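# Mount small gear between tester centres, meshing big gear

## Task

Place the small gear on the gear tester so that it sits held between the tester's two centres and its teeth engage the large gear mounted on the tester's slide; then release it and withdraw the grippers so that nothing of the robot touches it.

## Robot and tools

Robot: two arms, left_arm and right_arm, each ending in a two-finger gripper. The fingers point along the gripper's own +z axis and close along its y axis. The reported hand point lies between the finger pads, about 5 mm short of the tips. Arm bases in the scene frame: left_arm at (+0.013, +0.289, 0) m, yawed slightly (quat_wxyz +1.000, 0, 0, -0.016); right_arm at (+0.034, -0.328, 0) m (quat_wxyz +1.000, 0, 0, -0.002).

Frames: the scene frame has its origin at table-top height midway between the nominal bases, +z up, +x out over the table, and left_arm on the +y side (arm names do not match image sides). Hand positions (metres), hand quaternions, targets and wrist-camera poses are given in each arm's own base frame. Fixed head cameras and the table use the scene frame. Reported hand poses may be off by a few centimetres, more at long reach.

execute_actions(actions, cameras): actions is a list of actions; each action is a table of at most 15 rows, one row per 1/30 s step; a short table keeps its final row until step 15. Every row has 14 numbers in [-1, 1]: dx, dy, dz, rx, ry, rz, opening for left_arm, then the same seven for right_arm. The first six per arm are an offset, not a pose: measured from that arm's Hand target as it stood when the action began, along that arm's base axes, with rotation about the Hand target's position. All rows of one action count from that same start, so sending the same offset in a later action moves the arm further. Scale: 1.0 equals 0.6 m or 180 degrees; rx, ry, rz form one rotation vector. A translation longer than 1.0 may be shortened along its direction. Opening is absolute: +1 fully open (0.070 m), -1 closed; a full close takes at least about 1 s. Six zeros means no new pose for that arm; always send the opening you want, since 0 is itself a half-open command. Images come back only for an empty actions list or when cameras names them ("all", or names cam_head_left, cam_head_right, cam_left_wrist, cam_right_wrist; an unknown name invalidates the call).

move(target, speed, blend, opening_speed, grip_force, blocking, cameras): target is one 14-number row or a list of up to 15 rows, laid out and scaled exactly like an execute_actions row; every row is an offset from the same starting Hand targets, not from the previous row. Grippers travel straight-line paths, turning the short way. speed is metres per second, 0.002 to 2.2 (default 0.25), one value or one per target; rotation is capped at twice that in rad/s. blend (m) rounds corners in a list; 0 stops at each. opening_speed (per second on the -1..+1 scale, at least 0.2) makes openings ramp. grip_force sets the pad force limit in newtons, 5 to 20, per arm or shared, and persists. blocking=false returns after about 0.5 s while motion continues. The whole move is capped at 10 s. Paths do not avoid obstacles or the other arm; grippers lag and may overshoot, especially with a nearly straight arm; steer around an arm's own base rather than near it, or the elbow can whip round.

wait(seconds, cameras): 0 to 3600 s, sends nothing new. stop(cameras): brakes a running move. zoom_image(camera, region): region [x0, y0, x1, y1] in pixels of that camera's latest image, at most 504 by 504. finished_scene(scene): ends the scene with its number; irreversible, so call nothing after it.

Results: each arm's end_effector_position and quat, Hand target (the last commanded pose after clipping, which the next offsets start from), Tool commands, joint positions (last value per arm is finger opening in metres), joint torques, and grip_measured on the opening scale. A move adds a move: line with its ending (done = within 3 mm and 2 degrees, off_target, moving, held, fault) and limits (paced = pose clipped, held = steps withheld). An arm often stops short of its Hand target; resend the gap as an offset. Commanded orientation is clipped to 32 degrees from the measured one each step.

Gripping: after first touch, command about 0.05 below grip_measured for full force, less for a gentler hold. A clearance check blocks arms approaching each other, but not always; never close one gripper on the other's fingers.

Camera sizes: head cameras 504x504, wrist cameras 896x504; calibrations are given per camera in OpenCV form and may be slightly off.

Avoid: fast contacts, pushing far past a contact, slamming fixed or heavy parts, dropping the gear or releasing it while it moves, anything leaving the table. Contact torque at a joint's limit (waist, shoulder, elbow 20.9 N m; forearm roll, wrist pitch, wrist roll 7.28 N m, with wrist motors only about 4 N m) stops that arm for 10 s. Holding loads, stretched poses or pushing at unreachable targets heat motors; a MOTOR HOT line warns, and at 80 °C the arm goes limp and drops what it holds. Loose objects may occasionally be nudged by outside pushes.

Each tool is called by a JSON object that holds its "api" and its "payload", one argument or row to a line.

## Session

{"api": "execute_actions", "payload": {
  "actions": []
}}

Scene clock: 0.00 s.
left_arm: end_effector_position=(+0.4523, -0.3033, +0.1925) grip_measured=+0.98 end_effector_quat_wxyz=(+0.463, +0.538, +0.704, -0.037) | right_arm: end_effector_position=(+0.3339, +0.0602, +0.1729) grip_measured=+1.00 end_effector_quat_wxyz=(+0.298, +0.172, +0.923, +0.172)
Joint positions: left_arm=[-0.52 1.874 -1.45 -0.565 0.328 1.236 0.069] | right_arm=[0.063 1.278 -0.853 0.329 0.575 0.216 0.07]
Joint torques (N m): no reading
Hand target: left_arm +0.4523, -0.3033, +0.1925; +0.463, +0.538, +0.704, -0.037 | right_arm +0.3339, +0.0602, +0.1729; +0.298, +0.172, +0.923, +0.172
Tool commands: left_gripper/opening=+1.0 right_gripper/opening=+1.0
camera_calibration:
cam_left_wrist: T_world_to_cam=[[-0.81087, -0.38586, -0.44, 0.33211], [-0.31917, 0.92177, -0.22015, 0.46409], [0.49053, -0.03807, -0.87059, 0.06042]] pos_world=[0.38778, -0.29733, 0.3009]
cam_right_wrist: T_world_to_cam=[[-0.21691, -0.87464, -0.43354, 0.20165], [-0.97488, 0.21712, 0.04972, 0.30197], [0.05065, 0.43344, -0.89976, 0.23486]] pos_world=[0.32623, 0.00901, 0.28373]

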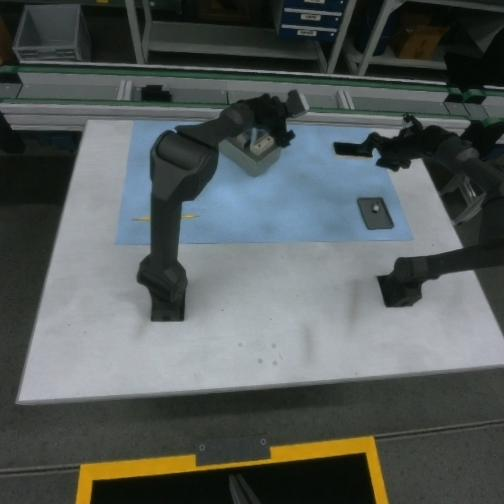

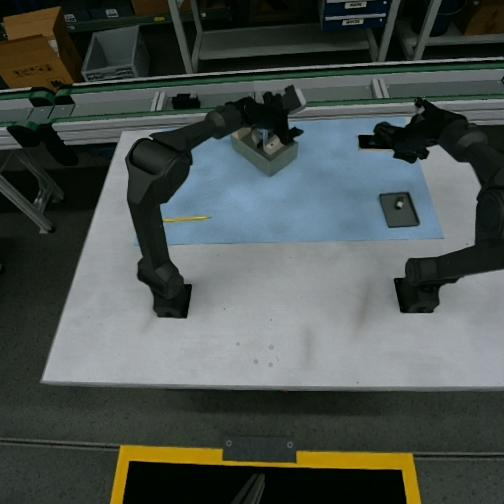

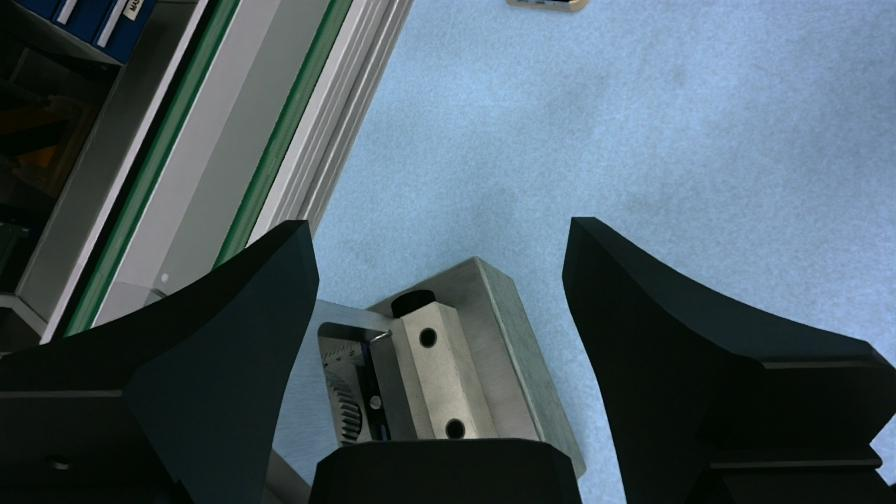

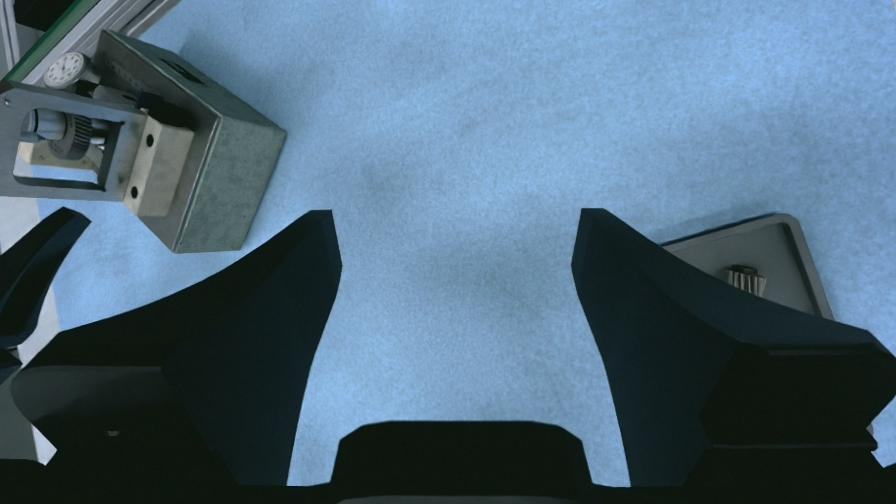

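{"api": "zoom_image", "payload": {
  "camera": "cam_head_right",
  "region": [370, 180, 430, 240]
}}

{"api": "zoom_image", "payload": {
  "camera": "cam_head_right",
  "region": [220, 90, 310, 180]
}}

{"api": "zoom_image", "payload": {
  "camera": "cam_right_wrist",
  "region": [0, 20, 300, 260]
}}

{"api": "zoom_image", "payload": {
  "camera": "cam_right_wrist",
  "region": [690, 230, 830, 330]
}}

Scaled by 8.400 from the camera's image (finer frame: 720x720).

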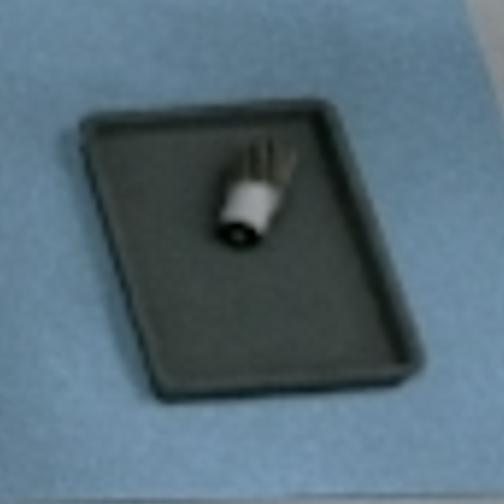

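Scaled by 5.600 from the camera's image (finer frame: 720x720).

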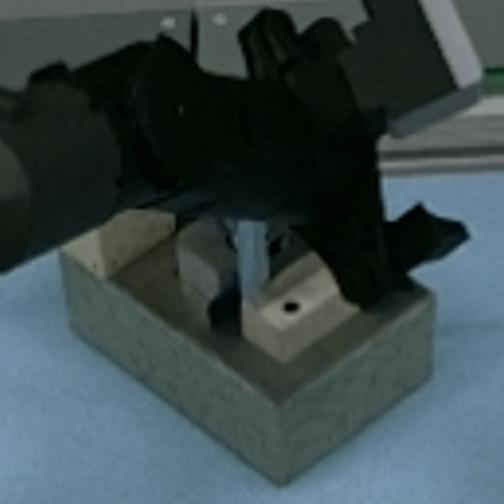

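Scaled by 1.680 from the camera's image (finer frame: 1280x720).

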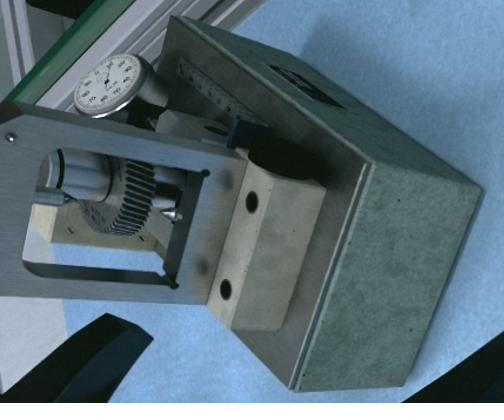

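Scaled by 3.600 from the camera's image (finer frame: 1280x720).

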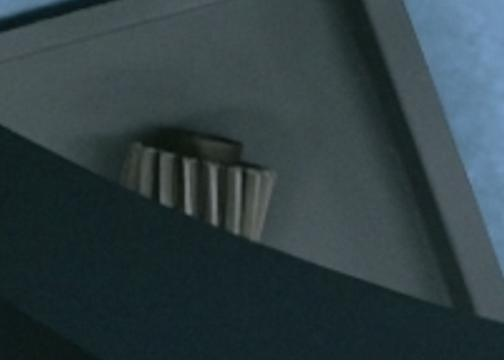

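{"api": "move", "payload": {
  "target": [
    [0, 0, 0.1125, -0.0624, 0.043, 0.0962, 0.4, -0.05, -0.065, -0.06, -0.0327, 0.1069, -0.013, 0.1],
    [-0.0222, 0.1513, 0.1087, -0.1247, 0.0859, 0.1923, 0.4, -0.0998, -0.1295, -0.1715, -0.0653, 0.2138, -0.0260, 0.1]
  ],
  "speed": 0.35,
  "blend": [0.02, 0],
  "cameras": ["cam_left_wrist", "cam_right_wrist"]
}}

Scene clock: 79.27 s.
left_arm: end_effector_position=(+0.4390, -0.2120, +0.2580) grip_measured=+0.40 end_effector_quat_wxyz=(+0.450, +0.198, +0.865, -0.103) | right_arm: end_effector_position=(+0.2739, -0.0176, +0.0699) grip_measured=+0.10 end_effector_quat_wxyz=(+0.000, +0.225, +0.974, +0.000)
Joint positions: left_arm=[-0.45 1.629 -1.385 0.002 0.455 -0.002 0.049] | right_arm=[-0.063 1.609 -0.973 -0.001 1.023 0.39 0.038]
Joint torques (N m): left_arm=[-0.68 -4.98 -3.2 -0.28 -1.3 0.17] | right_arm=[0.14 -4.66 -3.58 0.15 -0.17 0.01]
Hand target: left_arm +0.4390, -0.2126, +0.2577; +0.450, +0.198, +0.865, -0.103 | right_arm +0.2740, -0.0175, +0.0700; +0.000, +0.225, +0.974, +0.000
Off the commanded pose: left_arm 0.001 m, 0 deg | right_arm 0.000 m, 0 deg.
move: done
cam_left_wrist: T_world_to_cam=[[-0.4687, -0.88335, 0.00296, 0.01543], [-0.83177, 0.4402, -0.3382, 0.54349], [0.29745, -0.16098, -0.94107, 0.20436]] pos_world=[0.3985, -0.19272, 0.37609]
cam_right_wrist: T_world_to_cam=[[-0.44774, -0.89411, -0.01019, 0.10925], [-0.72754, 0.35766, 0.58546, 0.16274], [-0.51982, 0.26954, -0.81064, 0.32603]] pos_world=[0.33679, -0.0484, 0.17013]

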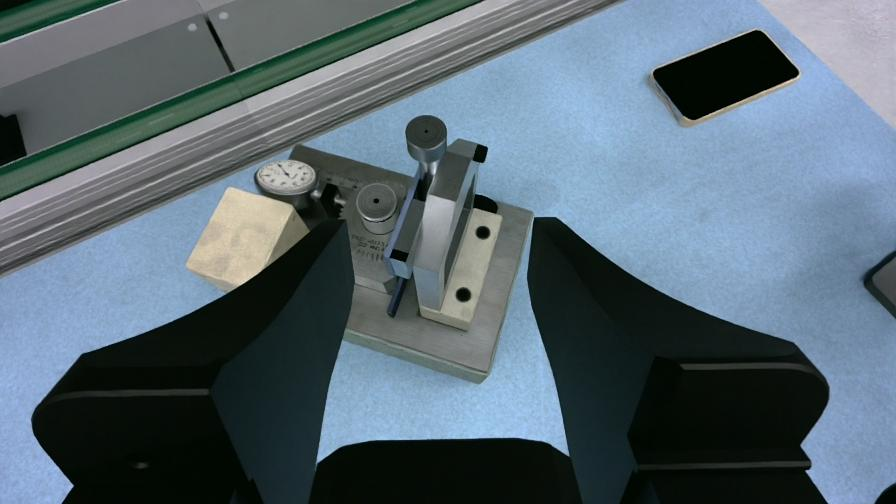

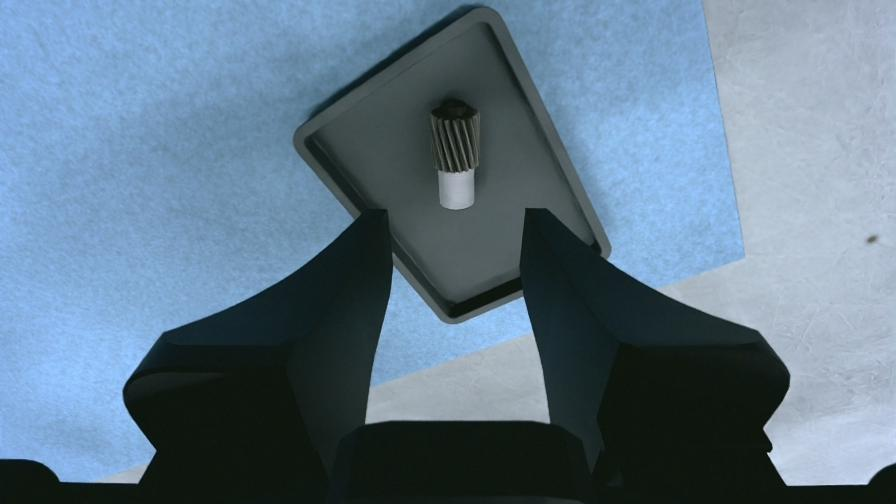

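{"api": "move", "payload": {
  "target": [
    [0.1012, -0.041, -0.0765, 0, 0, 0, 0.4, 0, 0, -0.0925, 0, 0, 0, 0.1],
    [0.1012, -0.041, -0.0765, 0, 0, 0, -0.66, 0, 0, -0.0925, 0, 0, 0, -0.6],
    [0.1012, -0.041, -0.0473, 0, 0, 0, -0.66, 0, 0, -0.0417, 0, 0, 0, -0.6],
    [0.1012, -0.041, -0.0473, 0, 0, 0, -0.66, -0.0133, 0.0063, -0.0417, 0, 0, 0.6444, -0.6],
    [0.1012, -0.041, -0.0473, 0, 0, 0, -0.66, -0.0133, 0.0063, -0.0915, 0, 0, 0.6444, -0.6],
    [0.1012, -0.041, -0.0473, 0, 0, 0, -0.66, -0.0133, 0.0063, -0.0915, 0, 0, 0.6444, 0.0]
  ],
  "speed": [0.15, 0.1, 0.12, 0.8, 0.1, 0.1],
  "opening_speed": 1.2,
  "cameras": ["cam_left_wrist", "cam_right_wrist"]
}}

Scene clock: 115.50 s.
left_arm: end_effector_position=(+0.4998, -0.2368, +0.2287) grip_measured=-0.61 end_effector_quat_wxyz=(+0.449, +0.198, +0.865, -0.103) | right_arm: end_effector_position=(+0.2658, -0.0137, +0.0148) grip_measured=+0.00 end_effector_quat_wxyz=(+0.000, +0.707, -0.707, +0.000)
Joint positions: left_arm=[-0.439 1.874 -1.602 -0.021 0.428 0.025 0.014] | right_arm=[-0.052 1.696 -0.823 0.001 0.786 -1.623 0.035]
Joint torques (N m): left_arm=[-4.75 -11.18 -5.68 -1.21 -2.84 -0.05] | right_arm=[0.87 -4.56 -3.24 0.06 0.16 0.12]
Hand target: left_arm +0.4997, -0.2372, +0.2294; +0.450, +0.198, +0.865, -0.103 | right_arm +0.2660, -0.0137, +0.0151; +0.000, +0.707, -0.707, +0.000
Off the commanded pose: left_arm 0.001 m, 0 deg | right_arm 0.000 m, 0 deg.
move: done
cam_left_wrist: T_world_to_cam=[[-0.46896, -0.88321, 0.00343, 0.0221], [-0.83238, 0.44066, -0.33609, 0.59494], [0.29533, -0.16047, -0.94182, 0.15599]] pos_world=[0.45951, -0.21762, 0.34679]
cam_right_wrist: T_world_to_cam=[[0.99987, -0.0115, -0.01167, -0.26425], [-0.0025, -0.81123, 0.58472, -0.02099], [-0.01619, -0.58462, -0.81115, 0.1306]] pos_world=[0.26627, 0.05628, 0.11513]

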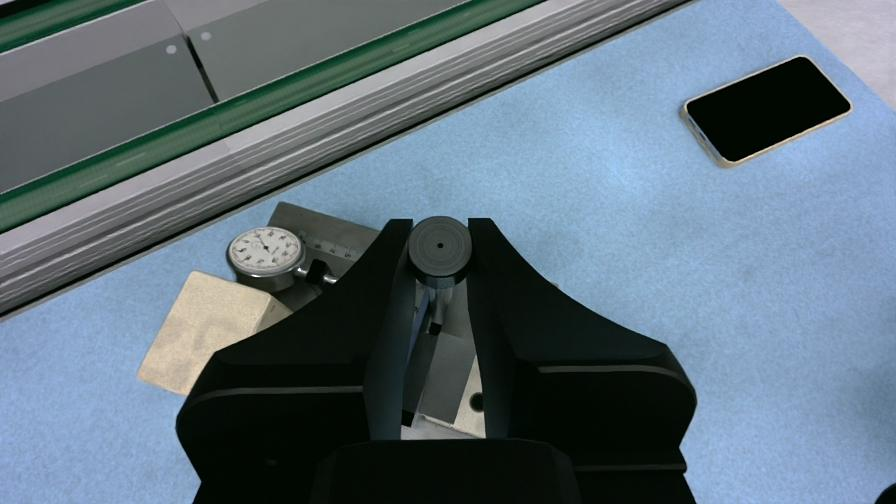

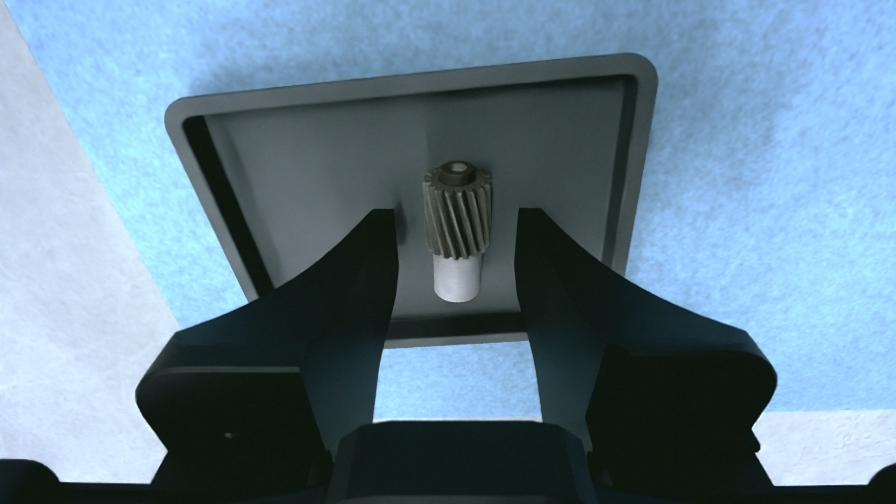

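{"api": "move", "payload": {
  "target": [
    [0, 0, 0, 0, 0, 0, -0.66, 0, 0, 0.058, 0, 0, 0, 0.0],
    [0, 0, 0, 0, 0, 0, -0.66, 0, 0, 0.058, 0, 0, -0.5, 0.0],
    [0, 0, 0, 0, 0, 0, -0.66, -0.0003, 0.0027, 0.058, 0, 0.0349, -0.9994, 0.0],
    [0, 0, 0, 0, 0, 0, -0.66, -0.0003, 0.0027, -0.001, 0, 0.0349, -0.9994, 0.0],
    [0, 0, 0, 0, 0, 0, -0.66, -0.0003, 0.0027, -0.001, 0, 0.0349, -0.9994, -0.6],
    [0, 0, 0, 0, 0, 0, -0.66, -0.0003, 0.0027, 0.12, 0, 0.0349, -0.9994, -0.6]
  ],
  "speed": [0.15, 1.0, 1.0, 0.1, 0.1, 0.15],
  "opening_speed": 1.2,
  "blend": [0.01, 0.01, 0, 0, 0, 0],
  "cameras": ["cam_right_wrist"]
}}

Scene clock: 137.47 s.
left_arm: end_effector_position=(+0.4998, -0.2368, +0.2287) grip_measured=-0.61 end_effector_quat_wxyz=(+0.449, +0.198, +0.865, -0.103) | right_arm: end_effector_position=(+0.2661, -0.0119, +0.0877) grip_measured=-0.49 end_effector_quat_wxyz=(-0.024, +0.707, +0.707, +0.025)
Joint positions: left_arm=[-0.439 1.874 -1.602 -0.021 0.428 0.025 0.014] | right_arm=[-0.103 1.558 -0.988 0.079 1.095 1.431 0.018]
Joint torques (N m): left_arm=[-4.92 -10.31 -5.46 -1.23 -2.8 0.27] | right_arm=[-0.35 -3.64 -2.96 0.03 -0.2 0.13]
Hand target: left_arm +0.4997, -0.2372, +0.2293; +0.450, +0.198, +0.865, -0.103 | right_arm +0.2659, -0.0121, +0.0871; -0.025, +0.707, +0.707, +0.025
Off the commanded pose: left_arm 0.001 m, 0 deg | right_arm 0.001 m, 0 deg.
move: done
cam_right_wrist: T_world_to_cam=[[-0.99987, 0.01157, -0.01168, 0.26875], [0.0014, 0.7679, 0.64057, -0.04938], [0.01638, 0.64046, -0.76782, 0.19282]] pos_world=[0.26562, -0.08869, 0.18283]

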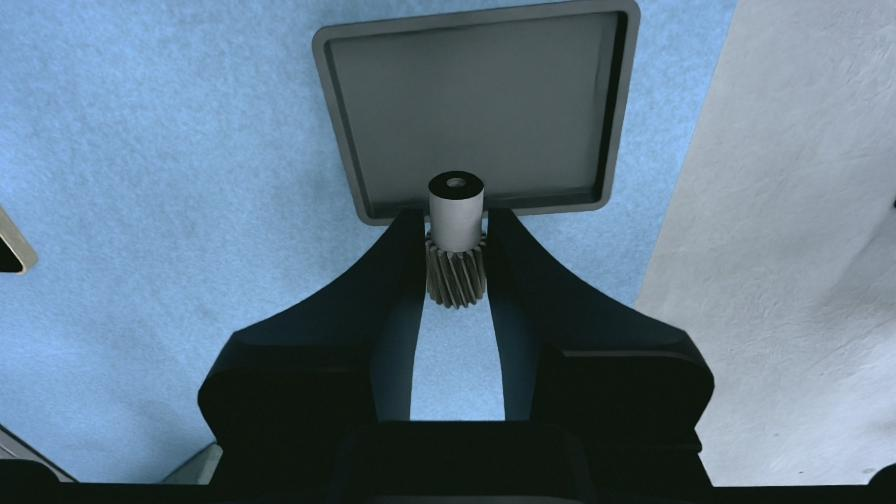

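{"api": "move", "payload": {
  "target": [
    [0, 0, 0, 0, 0, 0, -0.66, 0.0402, 0.1202, 0.1048, -0.0570, -0.0679, 0.5524, -0.6],
    [0, 0, 0, 0, 0, 0, -0.66, 0.1735, 0.3202, 0.1215, -0.2864, -0.4582, 0.5090, -0.6],
    [0, 0, 0, 0, 0, 0, -0.66, 0.2893, 0.557, 0.0812, -0.2442, -0.5796, 0.5405, -0.6]
  ],
  "speed": [0.7, 0.6, 0.35],
  "blend": [0.02, 0.02, 0],
  "cameras": ["cam_right_wrist"]
}}

{"api": "zoom_image", "payload": {
  "camera": "cam_right_wrist",
  "region": [330, 40, 580, 290]
}}

Scene clock: 162.73 s.
left_arm: end_effector_position=(+0.4998, -0.2368, +0.2287) grip_measured=-0.61 end_effector_quat_wxyz=(+0.449, +0.198, +0.865, -0.103) | right_arm: end_effector_position=(+0.4396, +0.3221, +0.1357) grip_measured=-0.49 end_effector_quat_wxyz=(+0.655, -0.266, +0.655, +0.266)
Joint positions: left_arm=[-0.439 1.874 -1.602 -0.021 0.428 0.025 0.014] | right_arm=[0.538 2.129 -0.995 -0.27 -1.062 0.134 0.018]
Joint torques (N m): left_arm=[-4.83 -10.28 -5.29 -1.2 -2.73 0.26] | right_arm=[-0.28 -6.94 -2.61 0.13 -1.52 0.08]
Hand target: left_arm +0.4997, -0.2372, +0.2293; +0.450, +0.198, +0.865, -0.103 | right_arm +0.4394, +0.3221, +0.1359; +0.655, -0.266, +0.655, +0.267
Off the commanded pose: left_arm 0.001 m, 0 deg | right_arm 0.000 m, 0 deg.
move: done
cam_right_wrist: T_world_to_cam=[[0.70591, -0.70821, -0.01134, -0.07908], [-0.42114, -0.40679, -0.81066, 0.42429], [0.5695, 0.57703, -0.58541, -0.23449]] pos_world=[0.36805, 0.2519, 0.20578]

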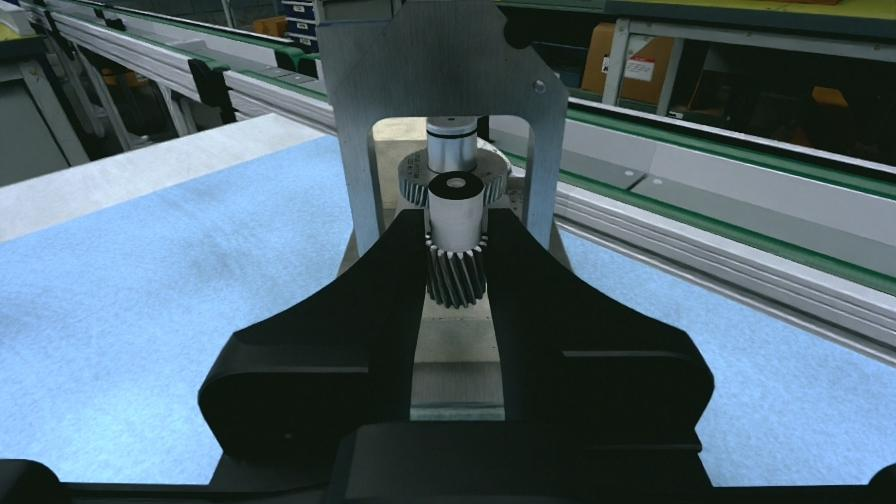

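Scaled by 2.016 from the camera's image (finer frame: 1280x720).

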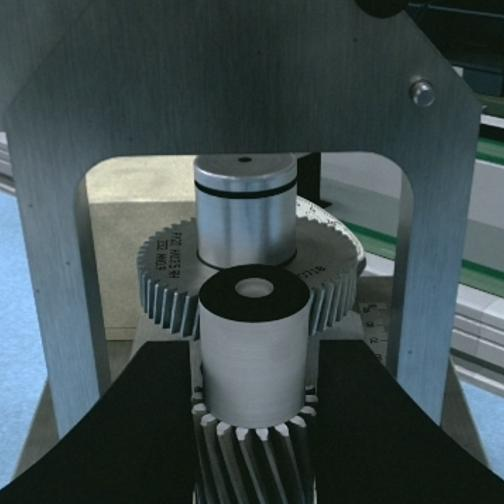

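{"api": "zoom_image", "payload": {
  "camera": "cam_right_wrist",
  "region": [360, 105, 460, 205]
}}

{"api": "zoom_image", "payload": {
  "camera": "cam_right_wrist",
  "region": [450, 105, 550, 205]
}}

Scaled by 5.040 from the camera's image (finer frame: 1280x720).

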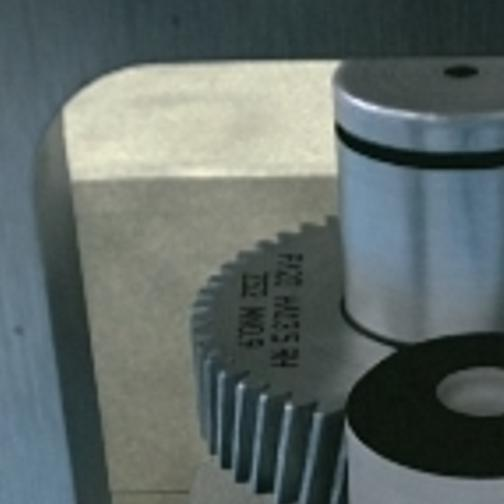

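Scaled by 5.040 from the camera's image (finer frame: 1280x720).

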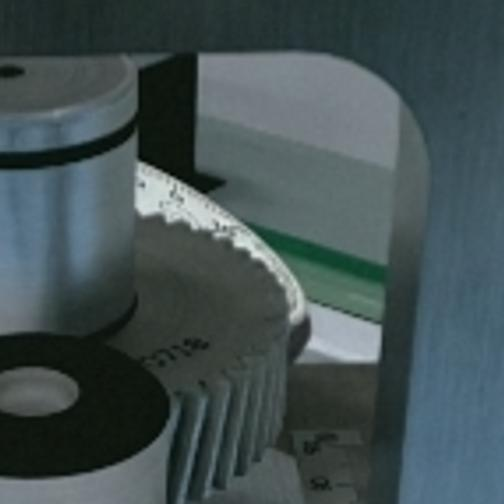

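{"api": "move", "payload": {
  "target": [0, 0, 0, 0, 0, 0, -0.66, 0.0415, 0.0436, 0, 0, 0, 0.0039, -0.6],
  "speed": 0.1,
  "cameras": ["cam_right_wrist"]
}}

{"api": "zoom_image", "payload": {
  "camera": "cam_right_wrist",
  "region": [330, 60, 580, 320]
}}

Scene clock: 202.67 s.
left_arm: end_effector_position=(+0.4998, -0.2368, +0.2287) grip_measured=-0.61 end_effector_quat_wxyz=(+0.449, +0.198, +0.865, -0.103) | right_arm: end_effector_position=(+0.4647, +0.3482, +0.1358) grip_measured=-0.49 end_effector_quat_wxyz=(+0.653, -0.270, +0.653, +0.270)
Joint positions: left_arm=[-0.439 1.874 -1.602 -0.021 0.428 0.025 0.014] | right_arm=[0.557 2.207 -1.169 -0.277 -0.969 0.16 0.018]
Joint torques (N m): left_arm=[-4.84 -10.24 -5.25 -1.19 -2.73 0.26] | right_arm=[0.63 -7.43 -2.91 0.15 -1.57 0.1]
Hand target: left_arm +0.4997, -0.2372, +0.2293; +0.450, +0.198, +0.865, -0.103 | right_arm +0.4644, +0.3483, +0.1359; +0.653, -0.270, +0.653, +0.271
Off the commanded pose: left_arm 0.001 m, 0 deg | right_arm 0.000 m, 0 deg.
move: done
cam_right_wrist: T_world_to_cam=[[0.71421, -0.69985, -0.01114, -0.08508], [-0.41606, -0.4117, -0.8108, 0.44489], [0.56285, 0.58371, -0.58522, -0.26312]] pos_world=[0.39396, 0.2772, 0.20578]

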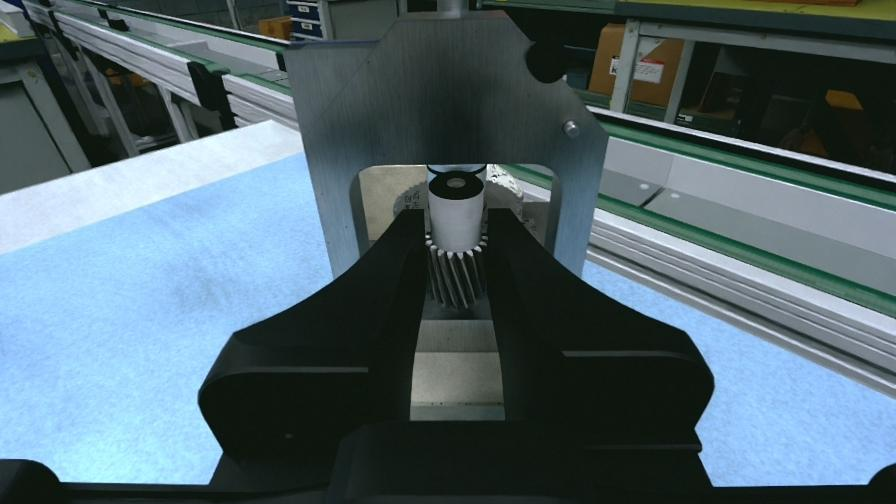

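Scaled by 1.938 from the camera's image (finer frame: 1280x720).

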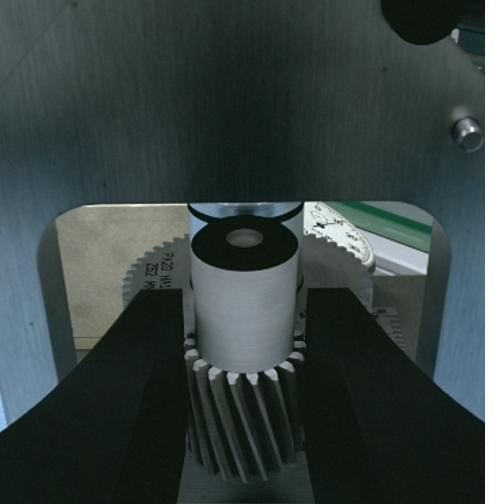

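{"api": "move", "payload": {
  "target": [
    [0, 0, 0, 0, 0, 0, -0.66, 0.0167, 0.0168, 0, 0, 0, 0, -0.6],
    [0, 0, 0, 0, 0, 0, -0.66, 0.0167, 0.0168, -0.014, 0, 0, 0, -0.6],
    [0, 0, -0.023, 0, 0, 0, -0.66, 0.0167, 0.0168, -0.014, 0, 0, 0, -0.6]
  ],
  "speed": [0.06, 0.03, 0.03],
  "cameras": ["cam_right_wrist"]
}}

{"api": "zoom_image", "payload": {
  "camera": "cam_right_wrist",
  "region": [370, 130, 550, 330]
}}

Scene clock: 218.17 s.
left_arm: end_effector_position=(+0.5003, -0.2371, +0.2200) grip_measured=-0.61 end_effector_quat_wxyz=(+0.455, +0.197, +0.862, -0.104) | right_arm: end_effector_position=(+0.4747, +0.3584, +0.1291) grip_measured=-0.49 end_effector_quat_wxyz=(+0.655, -0.270, +0.652, +0.271)
Joint positions: left_arm=[-0.439 1.875 -1.56 -0.024 0.372 0.028 0.014] | right_arm=[0.566 2.26 -1.24 -0.27 -0.954 0.16 0.018]
Joint torques (N m): left_arm=[-4.74 -5.06 -2.32 -1.01 -0.97 0.23] | right_arm=[1.63 -1.65 -0.51 -0.48 2.27 -0.02]
Hand target: left_arm +0.4997, -0.2372, +0.2156; +0.450, +0.198, +0.865, -0.103 | right_arm +0.4744, +0.3584, +0.1275; +0.653, -0.270, +0.653, +0.271
Off the commanded pose: left_arm 0.005 m, 1 deg | right_arm 0.002 m, 0 deg.
move: off_target (left_arm)
cam_right_wrist: T_world_to_cam=[[0.71454, -0.6995, -0.01122, -0.08551], [-0.41343, -0.40927, -0.81337, 0.44599], [0.56437, 0.58583, -0.58164, -0.28061]] pos_world=[0.40386, 0.2871, 0.19858]

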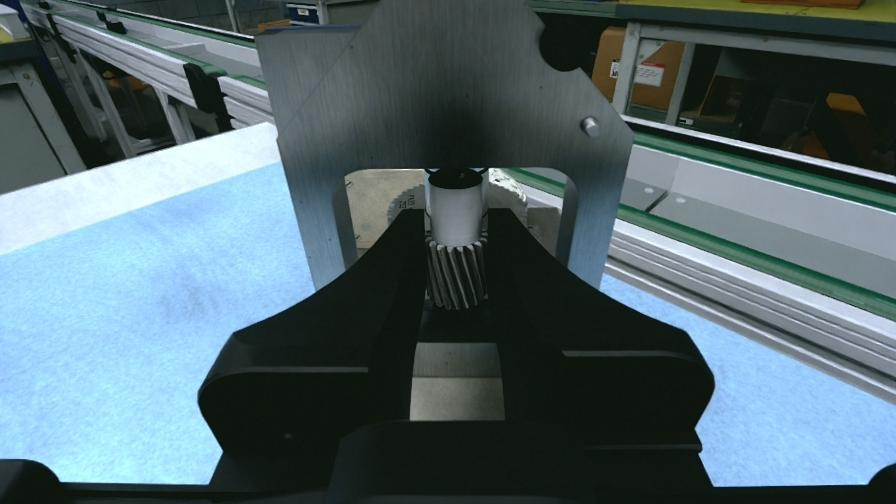

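Scaled by 2.520 from the camera's image (finer frame: 1280x720).

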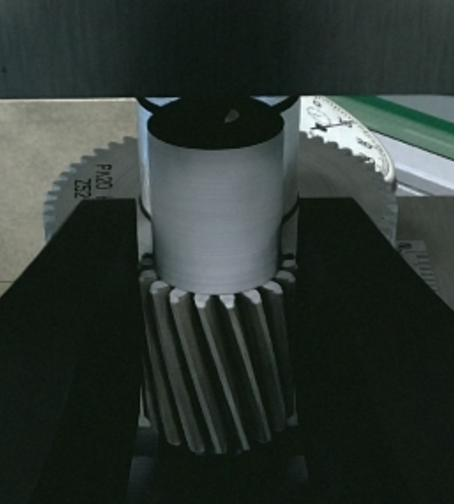

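{"api": "move", "payload": {
  "target": [
    [0, 0, 0.012, 0, 0, 0, -0.66, 0, 0, 0, 0, 0, 0, -0.6],
    [0, 0, 0.012, 0, 0, 0, -0.66, -0.0016, -0.0016, 0.001, 0, 0, 0, -0.6],
    [0, 0, 0.0, 0, 0, 0, -0.66, -0.0016, -0.0016, 0.001, 0, 0, 0, -0.6]
  ],
  "speed": [0.04, 0.03, 0.03],
  "cameras": ["cam_right_wrist"]
}}

{"api": "zoom_image", "payload": {
  "camera": "cam_right_wrist",
  "region": [370, 130, 550, 330]
}}

Scene clock: 247.77 s.
left_arm: end_effector_position=(+0.4999, -0.2369, +0.2170) grip_measured=-0.61 end_effector_quat_wxyz=(+0.451, +0.198, +0.864, -0.103) | right_arm: end_effector_position=(+0.4733, +0.3577, +0.1275) grip_measured=-0.49 end_effector_quat_wxyz=(+0.653, -0.271, +0.654, +0.271)
Joint positions: left_arm=[-0.439 1.878 -1.558 -0.024 0.376 0.028 0.014] | right_arm=[0.566 2.257 -1.232 -0.271 -0.954 0.16 0.018]
Joint torques (N m): left_arm=[-3.74 -7.57 -2.74 -0.95 -0.81 0.22] | right_arm=[1.9 -7.12 -0.96 -0.62 -1.34 0.13]
Hand target: left_arm +0.4997, -0.2372, +0.2156; +0.450, +0.198, +0.865, -0.103 | right_arm +0.4734, +0.3574, +0.1281; +0.653, -0.270, +0.653, +0.271
Off the commanded pose: left_arm 0.001 m, 0 deg | right_arm 0.001 m, 0 deg.
move: done
cam_right_wrist: T_world_to_cam=[[0.71495, -0.69907, -0.01193, -0.08524], [-0.41683, -0.41248, -0.81001, 0.44623], [0.56133, 0.58409, -0.5863, -0.27758]] pos_world=[0.40276, 0.2866, 0.19768]

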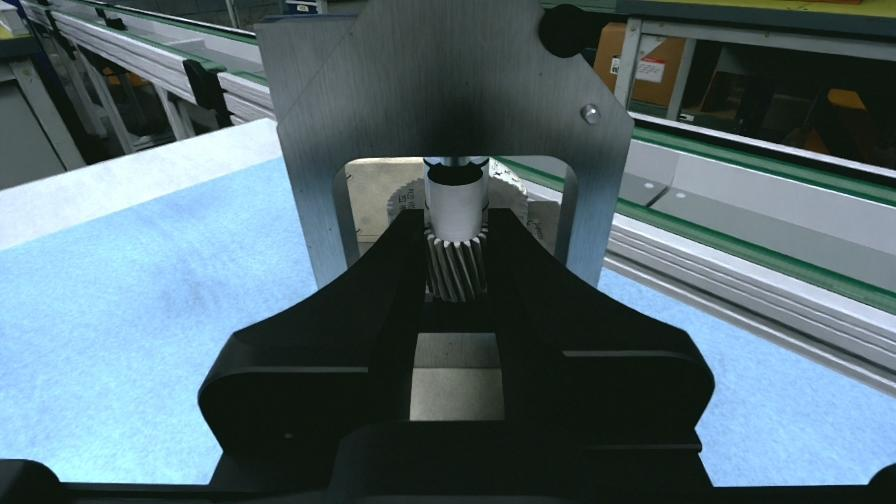

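Scaled by 2.520 from the camera's image (finer frame: 1280x720).

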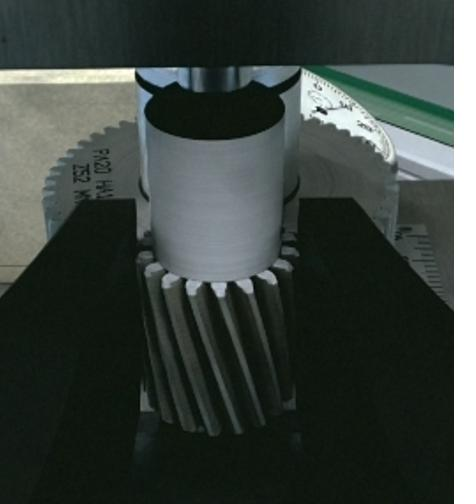

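{"api": "move", "payload": {
  "target": [
    [0, 0, 0.0023, 0, 0, 0, 0.3, 0, 0, 0.0, 0, 0, 0, -0.6],
    [0, 0, 0.0023, 0, 0, 0, 0.3, 0, 0, 0.0, 0, 0, 0, -0.40],
    [-0.0983, 0.0475, 0.0765, 0, 0, 0, 0.3, -0.0707, -0.0707, 0.0, 0, 0, 0, -0.40],
    [-0.15, 0.10, 0.10, 0, 0, 0, 0.3, -0.16, -0.19, 0.09, -0.0786, 0.0786, 0, -0.40]
  ],
  "speed": [0.03, 0.03, 0.12, 0.25],
  "opening_speed": 1.2,
  "blend": [0, 0, 0.01, 0],
  "cameras": ["cam_right_wrist", "cam_left_wrist"]
}}

{"api": "zoom_image", "payload": {
  "camera": "cam_right_wrist",
  "region": [330, 0, 580, 250]
}}

Scene clock: 263.40 s.
left_arm: end_effector_position=(+0.4098, -0.1771, +0.2758) grip_measured=+0.30 end_effector_quat_wxyz=(+0.450, +0.198, +0.865, -0.103) | right_arm: end_effector_position=(+0.3773, +0.2435, +0.1821) grip_measured=-0.40 end_effector_quat_wxyz=(+0.530, -0.313, +0.757, +0.220)
Joint positions: left_arm=[-0.379 1.482 -1.289 -0.119 0.51 0.144 0.046] | right_arm=[0.396 1.592 -0.796 -0.862 -0.489 0.66 0.021]
Joint torques (N m): left_arm=[0.4 -4.58 -2.81 -0.35 -1.1 0.18] | right_arm=[-0.34 -4 -3.89 0.35 -0.95 -0.03]
Hand target: left_arm +0.4097, -0.1772, +0.2756; +0.450, +0.198, +0.865, -0.103 | right_arm +0.3774, +0.2434, +0.1821; +0.530, -0.313, +0.757, +0.219
Off the commanded pose: left_arm 0.000 m, 0 deg | right_arm 0.000 m, 0 deg.
move: done
cam_left_wrist: T_world_to_cam=[[-0.46932, -0.88302, 0.00317, 0.03272], [-0.83149, 0.44072, -0.33821, 0.50981], [0.29725, -0.16136, -0.94107, 0.23533]] pos_world=[0.36931, -0.15782, 0.39378]
cam_right_wrist: T_world_to_cam=[[0.71174, -0.70229, -0.01457, -0.09327], [-0.5868, -0.58305, -0.56188, 0.46383], [0.38611, 0.40847, -0.82709, 0.02773]] pos_world=[0.32786, 0.1936, 0.28219]
Images, in order (width x height): cam_left_wrist 896x504, cam_right_wrist 896x504.

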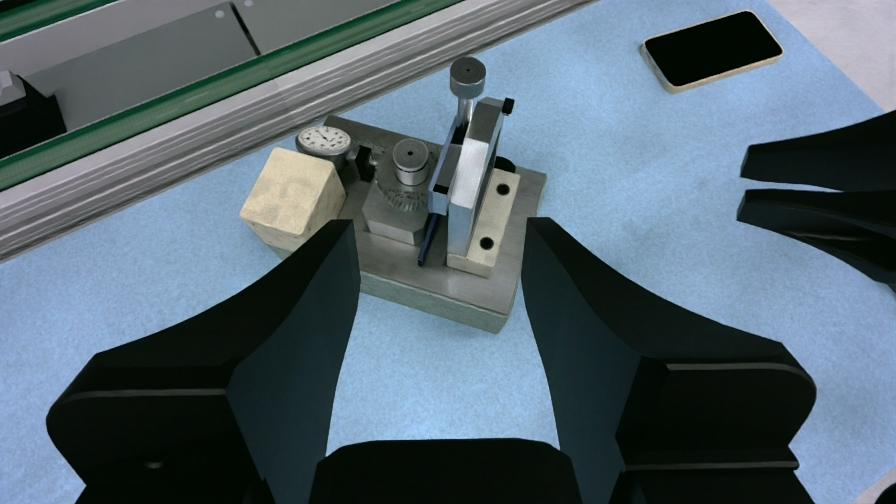

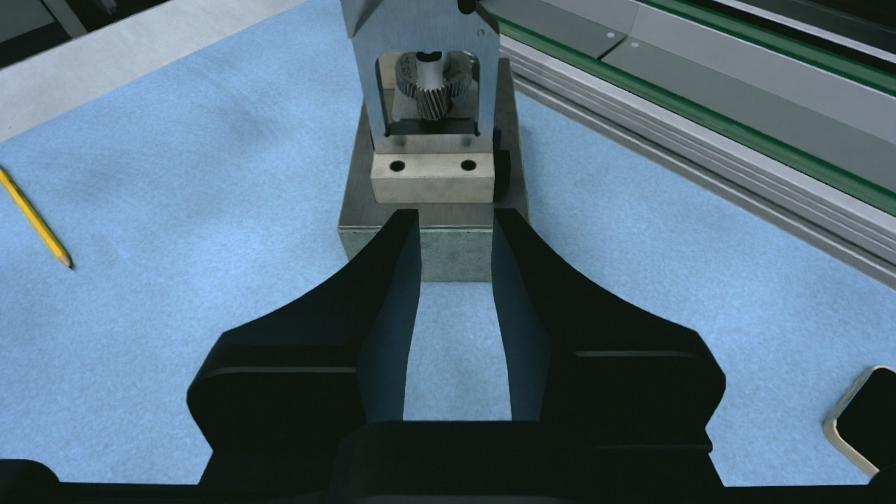

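Scaled by 2.016 from the camera's image (finer frame: 1280x720).

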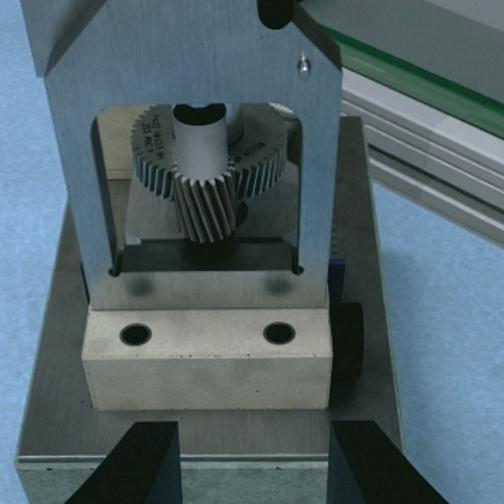

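{"api": "zoom_image", "payload": {
  "camera": "cam_right_wrist",
  "region": [370, 30, 490, 150]
}}

{"api": "zoom_image", "payload": {
  "camera": "cam_left_wrist",
  "region": [380, 40, 530, 290]
}}

Scaled by 4.200 from the camera's image (finer frame: 1280x720).

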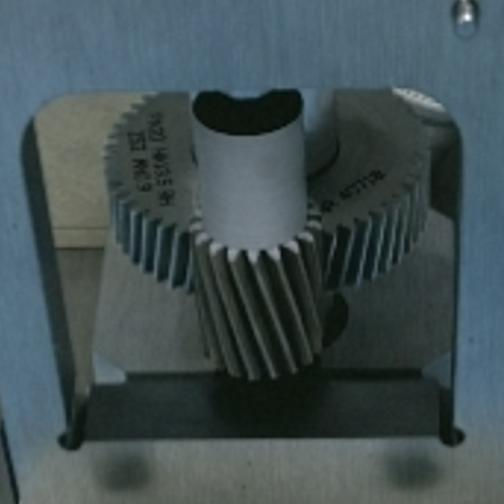

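Scaled by 2.016 from the camera's image (finer frame: 1280x720).

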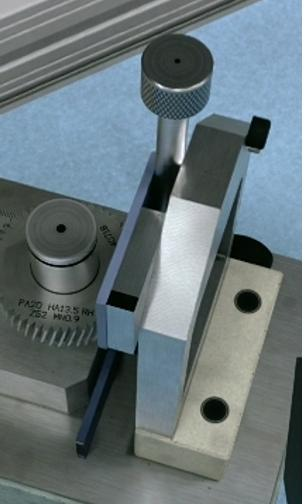

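{"api": "finished_scene", "payload": {
  "scene": 2
}}

The scene is finished: the task was done.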